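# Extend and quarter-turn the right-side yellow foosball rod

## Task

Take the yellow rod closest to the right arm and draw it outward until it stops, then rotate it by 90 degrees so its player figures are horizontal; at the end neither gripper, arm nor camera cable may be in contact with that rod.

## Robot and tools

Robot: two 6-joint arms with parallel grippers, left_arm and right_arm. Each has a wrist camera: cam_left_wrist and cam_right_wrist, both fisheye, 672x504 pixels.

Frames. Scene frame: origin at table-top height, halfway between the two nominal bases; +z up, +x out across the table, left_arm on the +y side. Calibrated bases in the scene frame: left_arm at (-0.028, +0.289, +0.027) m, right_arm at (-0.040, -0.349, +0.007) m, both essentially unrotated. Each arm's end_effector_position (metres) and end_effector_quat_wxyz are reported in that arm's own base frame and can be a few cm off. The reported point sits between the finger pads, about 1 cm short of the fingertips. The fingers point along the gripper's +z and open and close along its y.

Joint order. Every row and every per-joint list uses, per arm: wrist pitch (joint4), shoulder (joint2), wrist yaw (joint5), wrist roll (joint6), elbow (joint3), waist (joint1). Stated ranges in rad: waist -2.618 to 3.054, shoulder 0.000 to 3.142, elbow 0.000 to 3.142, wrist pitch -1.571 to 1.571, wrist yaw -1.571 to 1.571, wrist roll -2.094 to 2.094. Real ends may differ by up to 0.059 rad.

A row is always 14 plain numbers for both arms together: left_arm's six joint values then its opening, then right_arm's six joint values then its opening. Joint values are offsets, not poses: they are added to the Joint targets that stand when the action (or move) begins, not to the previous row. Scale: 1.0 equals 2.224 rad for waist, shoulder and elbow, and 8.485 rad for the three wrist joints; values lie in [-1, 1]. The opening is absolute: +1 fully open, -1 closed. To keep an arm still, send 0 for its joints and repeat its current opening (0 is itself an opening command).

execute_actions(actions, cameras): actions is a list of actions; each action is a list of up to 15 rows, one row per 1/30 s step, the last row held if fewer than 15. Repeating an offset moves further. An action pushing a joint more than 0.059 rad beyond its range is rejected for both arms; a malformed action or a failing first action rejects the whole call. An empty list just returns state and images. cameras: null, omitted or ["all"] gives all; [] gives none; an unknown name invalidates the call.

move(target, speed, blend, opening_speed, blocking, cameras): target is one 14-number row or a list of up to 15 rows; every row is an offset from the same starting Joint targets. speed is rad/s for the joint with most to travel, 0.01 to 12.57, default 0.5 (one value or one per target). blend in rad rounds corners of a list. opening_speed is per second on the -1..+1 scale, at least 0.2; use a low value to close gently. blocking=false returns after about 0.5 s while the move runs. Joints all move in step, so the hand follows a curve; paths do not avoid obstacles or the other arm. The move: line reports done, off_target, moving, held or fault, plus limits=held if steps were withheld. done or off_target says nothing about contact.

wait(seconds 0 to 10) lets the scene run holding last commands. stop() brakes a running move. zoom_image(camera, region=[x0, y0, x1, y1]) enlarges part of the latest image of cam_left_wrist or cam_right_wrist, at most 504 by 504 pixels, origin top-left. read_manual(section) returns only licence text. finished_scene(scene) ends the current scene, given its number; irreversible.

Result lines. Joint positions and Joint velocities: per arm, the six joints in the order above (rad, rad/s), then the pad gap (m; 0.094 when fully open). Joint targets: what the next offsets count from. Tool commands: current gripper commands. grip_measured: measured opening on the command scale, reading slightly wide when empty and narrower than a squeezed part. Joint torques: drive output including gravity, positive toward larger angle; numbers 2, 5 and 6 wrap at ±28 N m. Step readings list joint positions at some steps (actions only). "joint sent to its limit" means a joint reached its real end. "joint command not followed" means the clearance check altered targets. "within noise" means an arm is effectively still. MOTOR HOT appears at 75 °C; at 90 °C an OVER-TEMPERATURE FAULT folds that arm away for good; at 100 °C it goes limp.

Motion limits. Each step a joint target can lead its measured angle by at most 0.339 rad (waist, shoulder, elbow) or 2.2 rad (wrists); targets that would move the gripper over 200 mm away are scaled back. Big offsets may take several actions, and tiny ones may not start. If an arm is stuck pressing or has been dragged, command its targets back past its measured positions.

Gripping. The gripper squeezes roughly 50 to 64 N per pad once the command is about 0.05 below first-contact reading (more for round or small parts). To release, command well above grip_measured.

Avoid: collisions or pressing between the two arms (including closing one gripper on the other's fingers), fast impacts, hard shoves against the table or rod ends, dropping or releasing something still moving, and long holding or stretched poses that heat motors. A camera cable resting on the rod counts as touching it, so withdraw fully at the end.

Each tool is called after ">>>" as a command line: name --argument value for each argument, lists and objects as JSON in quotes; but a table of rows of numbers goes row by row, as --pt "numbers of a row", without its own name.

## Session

>>> execute_actions --actions '[]'

Scene clock: 0.00 s.
left_arm: end_effector_position=(+0.4127, +0.0165, +0.1264) grip_measured=+1.000 end_effector_quat_wxyz=(+0.618, -0.002, +0.786, +0.007) | right_arm: end_effector_position=(+0.3903, -0.0463, +0.1052) grip_measured=+1.000 end_effector_quat_wxyz=(+0.587, +0.098, +0.798, -0.097)
Joint names: [wrist pitch, shoulder, wrist yaw, wrist roll, elbow, waist]
Joint positions: left_arm=[0.901 1.55 0.039 0.018 0.411 0.054 0.094] | right_arm=[0.871 1.537 0.276 0.046 0.357 0.003 0.094]
Joint velocities: within noise
Joint torques (N m): no reading
Heat: left arm: 40 °C; right arm: 39 °C.
Joint targets: left_arm=[0.889 1.548 0.039 0.019 0.413 0.054] | right_arm=[0.861 1.534 0.277 0.048 0.360 0.003]
Tool commands: left_gripper/opening=+1.0 right_gripper/opening=+1.0
camera_calibration:
cam_left_wrist: T_world_to_cam=[[-0.0177666, -0.985889, 0.166453, -0.00796993], [-0.580802, -0.125334, -0.804339, 0.378982], [0.813851, -0.110967, -0.570379, -0.140833], [0, 0, 0, 1]] pos_world=[0.334589, 0.0240143, 0.225829]
cam_right_wrist: T_world_to_cam=[[-0.259, -0.939853, 0.222701, 0.0247898], [-0.669431, 0.00846419, -0.742826, 0.372487], [0.696262, -0.341475, -0.631359, -0.103415], [0, 0, 0, 1]] pos_world=[0.327779, -0.0151678, 0.20588]

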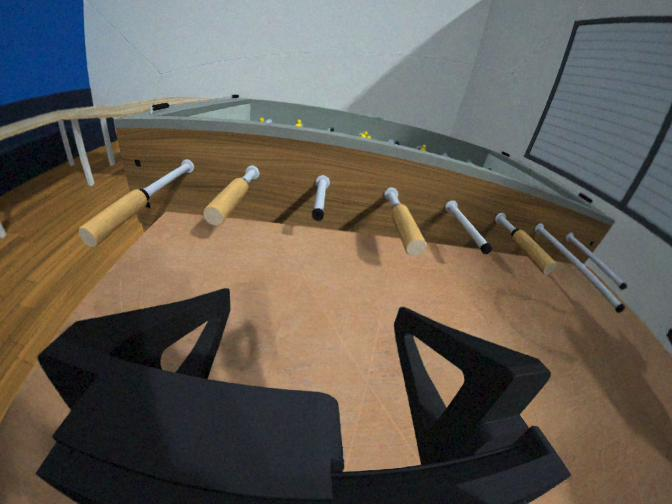

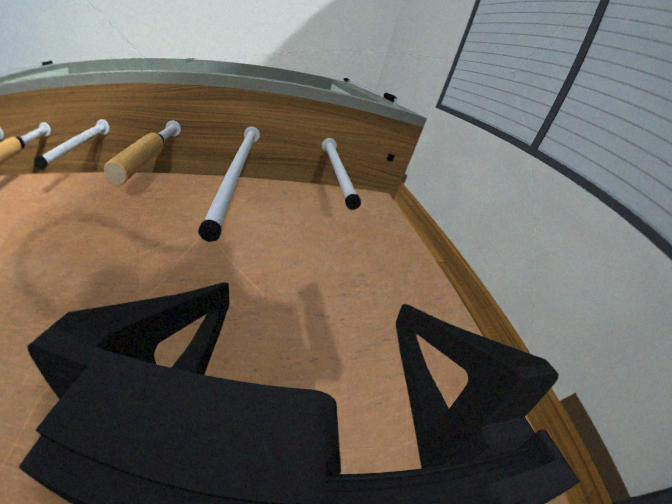

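>>> move --pt "0 0 0 0 0 0 1 0.0517 0.2095 0.0263 -0.0982 0.1754 0.2055 1" --pt "0 0 0 0 0 0 1 0.0412 0.4141 0.0196 -0.0982 0.3975 0.1799 0.6" --speed 0.8

Scene clock: 33.33 s.
left_arm: end_effector_position=(+0.4127, +0.0165, +0.1264) grip_measured=+1.000 end_effector_quat_wxyz=(+0.618, -0.002, +0.786, +0.007) | right_arm: end_effector_position=(+0.5746, +0.1652, +0.0806) grip_measured=+0.602 end_effector_quat_wxyz=(+0.645, -0.257, +0.659, -0.288)
Joint names: [wrist pitch, shoulder, wrist yaw, wrist roll, elbow, waist]
Joint positions: left_arm=[0.901 1.55 0.039 0.018 0.411 0.054 0.094] | right_arm=[1.215 2.437 0.459 -0.791 1.222 0.411 0.075]
Joint velocities: within noise
Joint torques (N m): left_arm=[1.86 -6.79 0 0.02 5.64 -0.03] | right_arm=[1.63 -9.88 -0.12 0.07 6.6 -0.64]
Heat: left arm: 41 °C; right arm: 39 °C.
Joint targets: left_arm=[0.889 1.548 0.039 0.019 0.413 0.054] | right_arm=[1.210 2.455 0.444 -0.786 1.244 0.403]
move: done
camera_calibration:
cam_left_wrist: T_world_to_cam=[[-0.0177666, -0.985889, 0.166453, -0.00796993], [-0.580802, -0.125334, -0.804339, 0.378982], [0.813851, -0.110967, -0.570379, -0.140833], [0, 0, 0, 1]] pos_world=[0.334589, 0.0240143, 0.225829]
cam_right_wrist: T_world_to_cam=[[-0.0759387, -0.560832, 0.82444, 0.0605371], [-0.434709, -0.725492, -0.533563, 0.445334], [0.897364, -0.398909, -0.188706, -0.316675], [0, 0, 0, 1]] pos_world=[0.48236, 0.230713, 0.127946]

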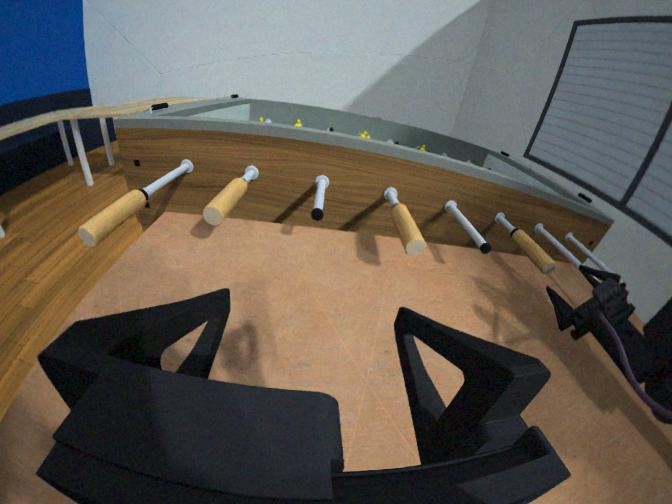

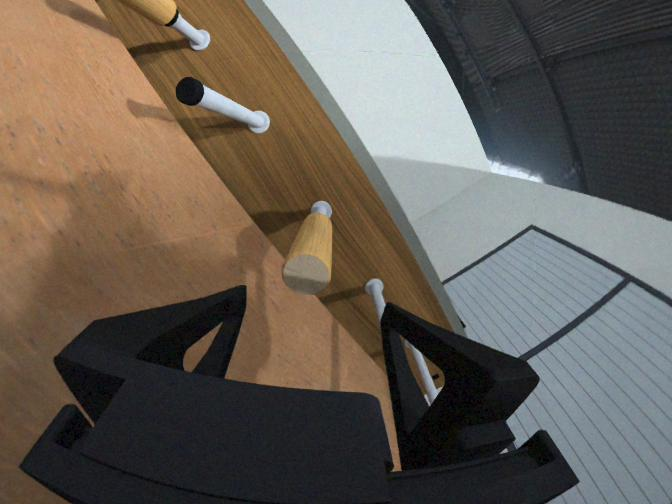

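>>> move --pt "0 0 0 0 0 0 1 -0.0237 0.0686 -0.0074 0 0.1595 -0.0278 0.5" --pt "0 0 0 0 0 0 1 -0.0237 0.0686 -0.0074 0 0.1595 -0.0278 -0.5" --pt "0 0 0 0 0 0 1 -0.0237 0.0686 -0.0074 0.1872 0.1595 -0.0278 -0.5" --opening_speed 0.8 --speed '[0.5,0.5,1.0]'

Scene clock: 43.97 s.
left_arm: end_effector_position=(+0.4127, +0.0165, +0.1264) grip_measured=+1.000 end_effector_quat_wxyz=(+0.618, -0.002, +0.786, +0.007) | right_arm: end_effector_position=(+0.6436, +0.1630, +0.0821) grip_measured=-0.303 end_effector_quat_wxyz=(+0.660, +0.279, +0.649, +0.256)
Joint names: [wrist pitch, shoulder, wrist yaw, wrist roll, elbow, waist]
Joint positions: left_arm=[0.901 1.55 0.039 0.018 0.411 0.054 0.094] | right_arm=[1.016 2.587 0.383 0.776 1.574 0.347 0.033]
Joint velocities: within noise
Joint torques (N m): left_arm=[1.86 -6.8 0 0.02 5.64 -0.08] | right_arm=[1.63 -11.32 0.02 0.29 7.71 -0.46]
Heat: left arm: 41 °C; right arm: 41 °C.
Joint targets: left_arm=[0.889 1.548 0.039 0.019 0.413 0.054] | right_arm=[1.009 2.608 0.381 0.803 1.599 0.342]
move: done
camera_calibration:
cam_left_wrist: T_world_to_cam=[[-0.0177666, -0.985889, 0.166453, -0.00796993], [-0.580802, -0.125334, -0.804339, 0.378982], [0.813851, -0.110967, -0.570379, -0.140833], [0, 0, 0, 1]] pos_world=[0.334589, 0.0240143, 0.225829]
cam_right_wrist: T_world_to_cam=[[-0.0772192, -0.823512, -0.562019, 0.220794], [-0.377629, 0.545862, -0.747951, 0.24816], [0.922731, 0.154479, -0.353133, -0.472225], [0, 0, 0, 1]] pos_world=[0.546499, 0.119314, 0.142943]

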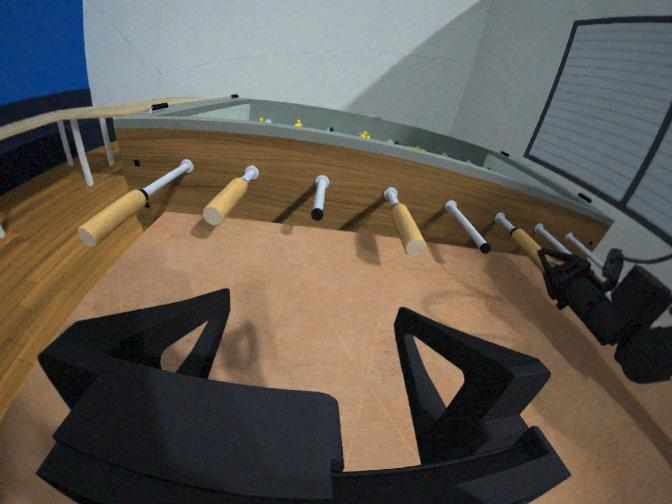

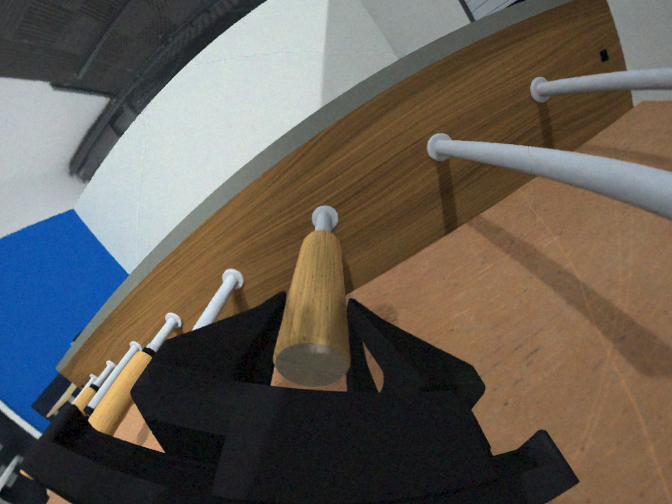

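>>> move --pt "0 0 0 0 0 0 1 0.0291 -0.0897 0.0099 0 -0.2010 0.0375 -0.5" --pt "0 0 0 0 0 0 1 0.0220 -0.2383 0.0278 0.0126 -0.4051 0.1091 -0.5" --speed 0.35 --blend 0.05

Scene clock: 65.67 s.
left_arm: end_effector_position=(+0.4127, +0.0165, +0.1264) grip_measured=+1.000 end_effector_quat_wxyz=(+0.618, -0.002, +0.786, +0.007) | right_arm: end_effector_position=(+0.4702, +0.1756, +0.0774) grip_measured=-0.304 end_effector_quat_wxyz=(+0.605, +0.289, +0.698, +0.252)
Joint names: [wrist pitch, shoulder, wrist yaw, wrist roll, elbow, waist]
Joint positions: left_arm=[0.901 1.55 0.039 0.018 0.411 0.054 0.094] | right_arm=[1.197 2.141 0.526 0.87 0.782 0.535 0.033]
Joint velocities: within noise
Joint torques (N m): left_arm=[1.85 -6.82 -0.01 0.01 5.65 -0.05] | right_arm=[1.65 -13.97 1.09 0.47 -2 4.44]
Heat: left arm: 40 °C; right arm: 42 °C.
Joint targets: left_arm=[0.889 1.548 0.039 0.019 0.413 0.054] | right_arm=[1.196 2.078 0.617 0.910 0.698 0.584]
move: off_target (right_arm); right_arm: the wrist yaw is farthest, 0.091 rad from its target
camera_calibration:
cam_left_wrist: T_world_to_cam=[[-0.0177666, -0.985889, 0.166453, -0.00796993], [-0.580802, -0.125334, -0.804339, 0.378982], [0.813851, -0.110967, -0.570379, -0.140833], [0, 0, 0, 1]] pos_world=[0.334589, 0.0240143, 0.225829]
cam_right_wrist: T_world_to_cam=[[-0.12655, -0.819907, -0.558335, 0.237455], [-0.500141, 0.538819, -0.677888, 0.225708], [0.856647, 0.19346, -0.478256, -0.281996], [0, 0, 0, 1]] pos_world=[0.384507, 0.12763, 0.150718]

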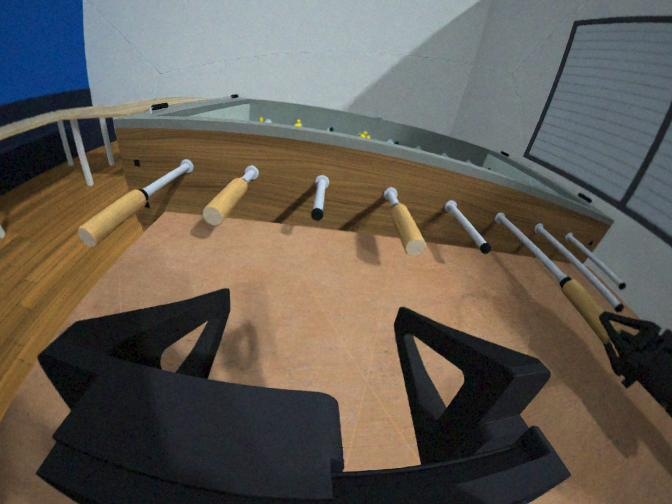

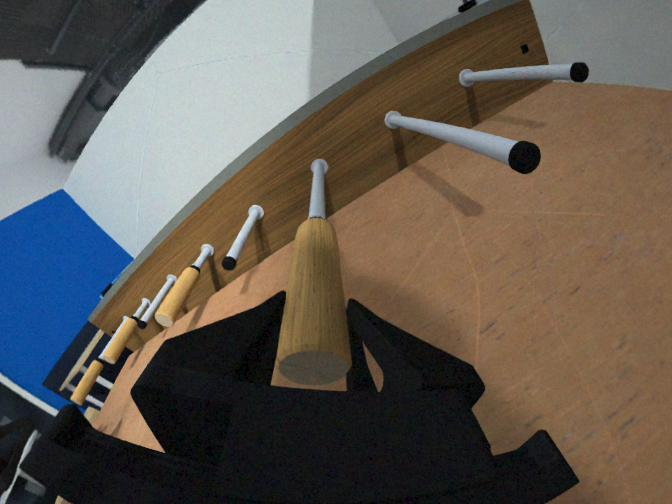

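Same signature as scene 2; push for confirmation.

>>> move --target '[0,0,0,0,0,0,1,-0.008,-0.055,0.0085,0.005,-0.073,0.034,-0.5]' --speed 0.3 --cameras '["cam_right_wrist"]'

Scene clock: 69.17 s.
left_arm: end_effector_position=(+0.4127, +0.0165, +0.1264) grip_measured=+1.000 end_effector_quat_wxyz=(+0.618, -0.002, +0.786, +0.007) | right_arm: end_effector_position=(+0.4670, +0.1724, +0.0828) grip_measured=-0.304 end_effector_quat_wxyz=(+0.593, +0.296, +0.706, +0.249)
Joint names: [wrist pitch, shoulder, wrist yaw, wrist roll, elbow, waist]
Joint positions: left_arm=[0.901 1.55 0.039 0.018 0.411 0.054 0.094] | right_arm=[1.11 2.08 0.521 0.897 0.769 0.531 0.033]
Joint velocities: within noise
Joint torques (N m): left_arm=[1.85 -6.78 0 0.01 5.63 -0.05] | right_arm=[1.82 -18.86 1.94 0.63 -13.46 11.55]
Heat: left arm: 40 °C; right arm: 43 °C.
Joint targets: left_arm=[0.889 1.548 0.039 0.019 0.413 0.054] | right_arm=[1.128 1.955 0.689 0.952 0.535 0.660]
move: off_target (right_arm); right_arm: the elbow is farthest, 0.233 rad from its target
camera_calibration:
cam_right_wrist: T_world_to_cam=[[-0.147658, -0.815134, -0.560137, 0.246616], [-0.520736, 0.545563, -0.656654, 0.236151], [0.840852, 0.194723, -0.505026, -0.266644], [0, 0, 0, 1]] pos_world=[0.383595, 0.124112, 0.158546]
Images, in order (width x height): cam_right_wrist 672x504.

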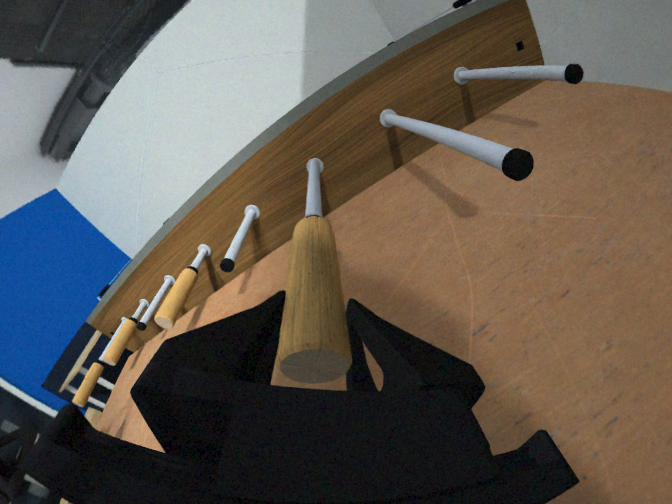

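>>> move --pt "0 0 0 0 0 0 1 -0.001 0.0630 -0.0187 -0.0061 0.0989 -0.0553 -0.5" --pt "0 0 0 0 0 0 1 -0.001 0.0630 -0.0187 -0.0061 0.0989 -0.0553 0.4" --pt "0 0 0 0 0 0 1 -0.0051 -0.0040 0.0017 0.0028 0.0279 0.0094 0.4" --opening_speed 1 --cameras '["cam_right_wrist"]'

Scene clock: 81.57 s.
left_arm: end_effector_position=(+0.4127, +0.0165, +0.1264) grip_measured=+1.000 end_effector_quat_wxyz=(+0.618, -0.002, +0.786, +0.007) | right_arm: end_effector_position=(+0.4090, +0.1851, +0.0866) grip_measured=+0.397 end_effector_quat_wxyz=(+0.589, +0.314, +0.703, +0.244)
Joint names: [wrist pitch, shoulder, wrist yaw, wrist roll, elbow, waist]
Joint positions: left_arm=[0.901 1.55 0.039 0.018 0.411 0.054 0.094] | right_arm=[1.105 1.962 0.691 0.97 0.613 0.679 0.066]
Joint velocities: within noise
Joint torques (N m): left_arm=[1.86 -6.78 -0.02 0.02 5.64 -0.08] | right_arm=[1.42 -8.53 0.32 0.05 3.02 0.24]
Heat: left arm: 40 °C; right arm: 46 °C.
Joint targets: left_arm=[0.889 1.548 0.039 0.019 0.413 0.054] | right_arm=[1.085 1.946 0.703 0.976 0.597 0.681]
move: done; target 2's new numbers were sent with right_arm's wrist yaw 0.055 rad from that target
camera_calibration:
cam_right_wrist: T_world_to_cam=[[-0.180784, -0.800385, -0.571577, 0.262269], [-0.511721, 0.572843, -0.640306, 0.191396], [0.839916, 0.176731, -0.513135, -0.214008], [0, 0, 0, 1]] pos_world=[0.325104, 0.138098, 0.162644]
Images, in order (width x height): cam_right_wrist 672x504.

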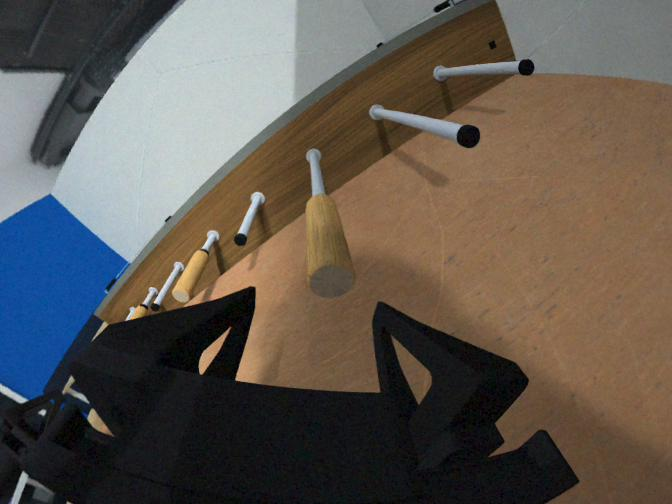

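>>> finished_scene --scene 3

The scene is finished: the task was done.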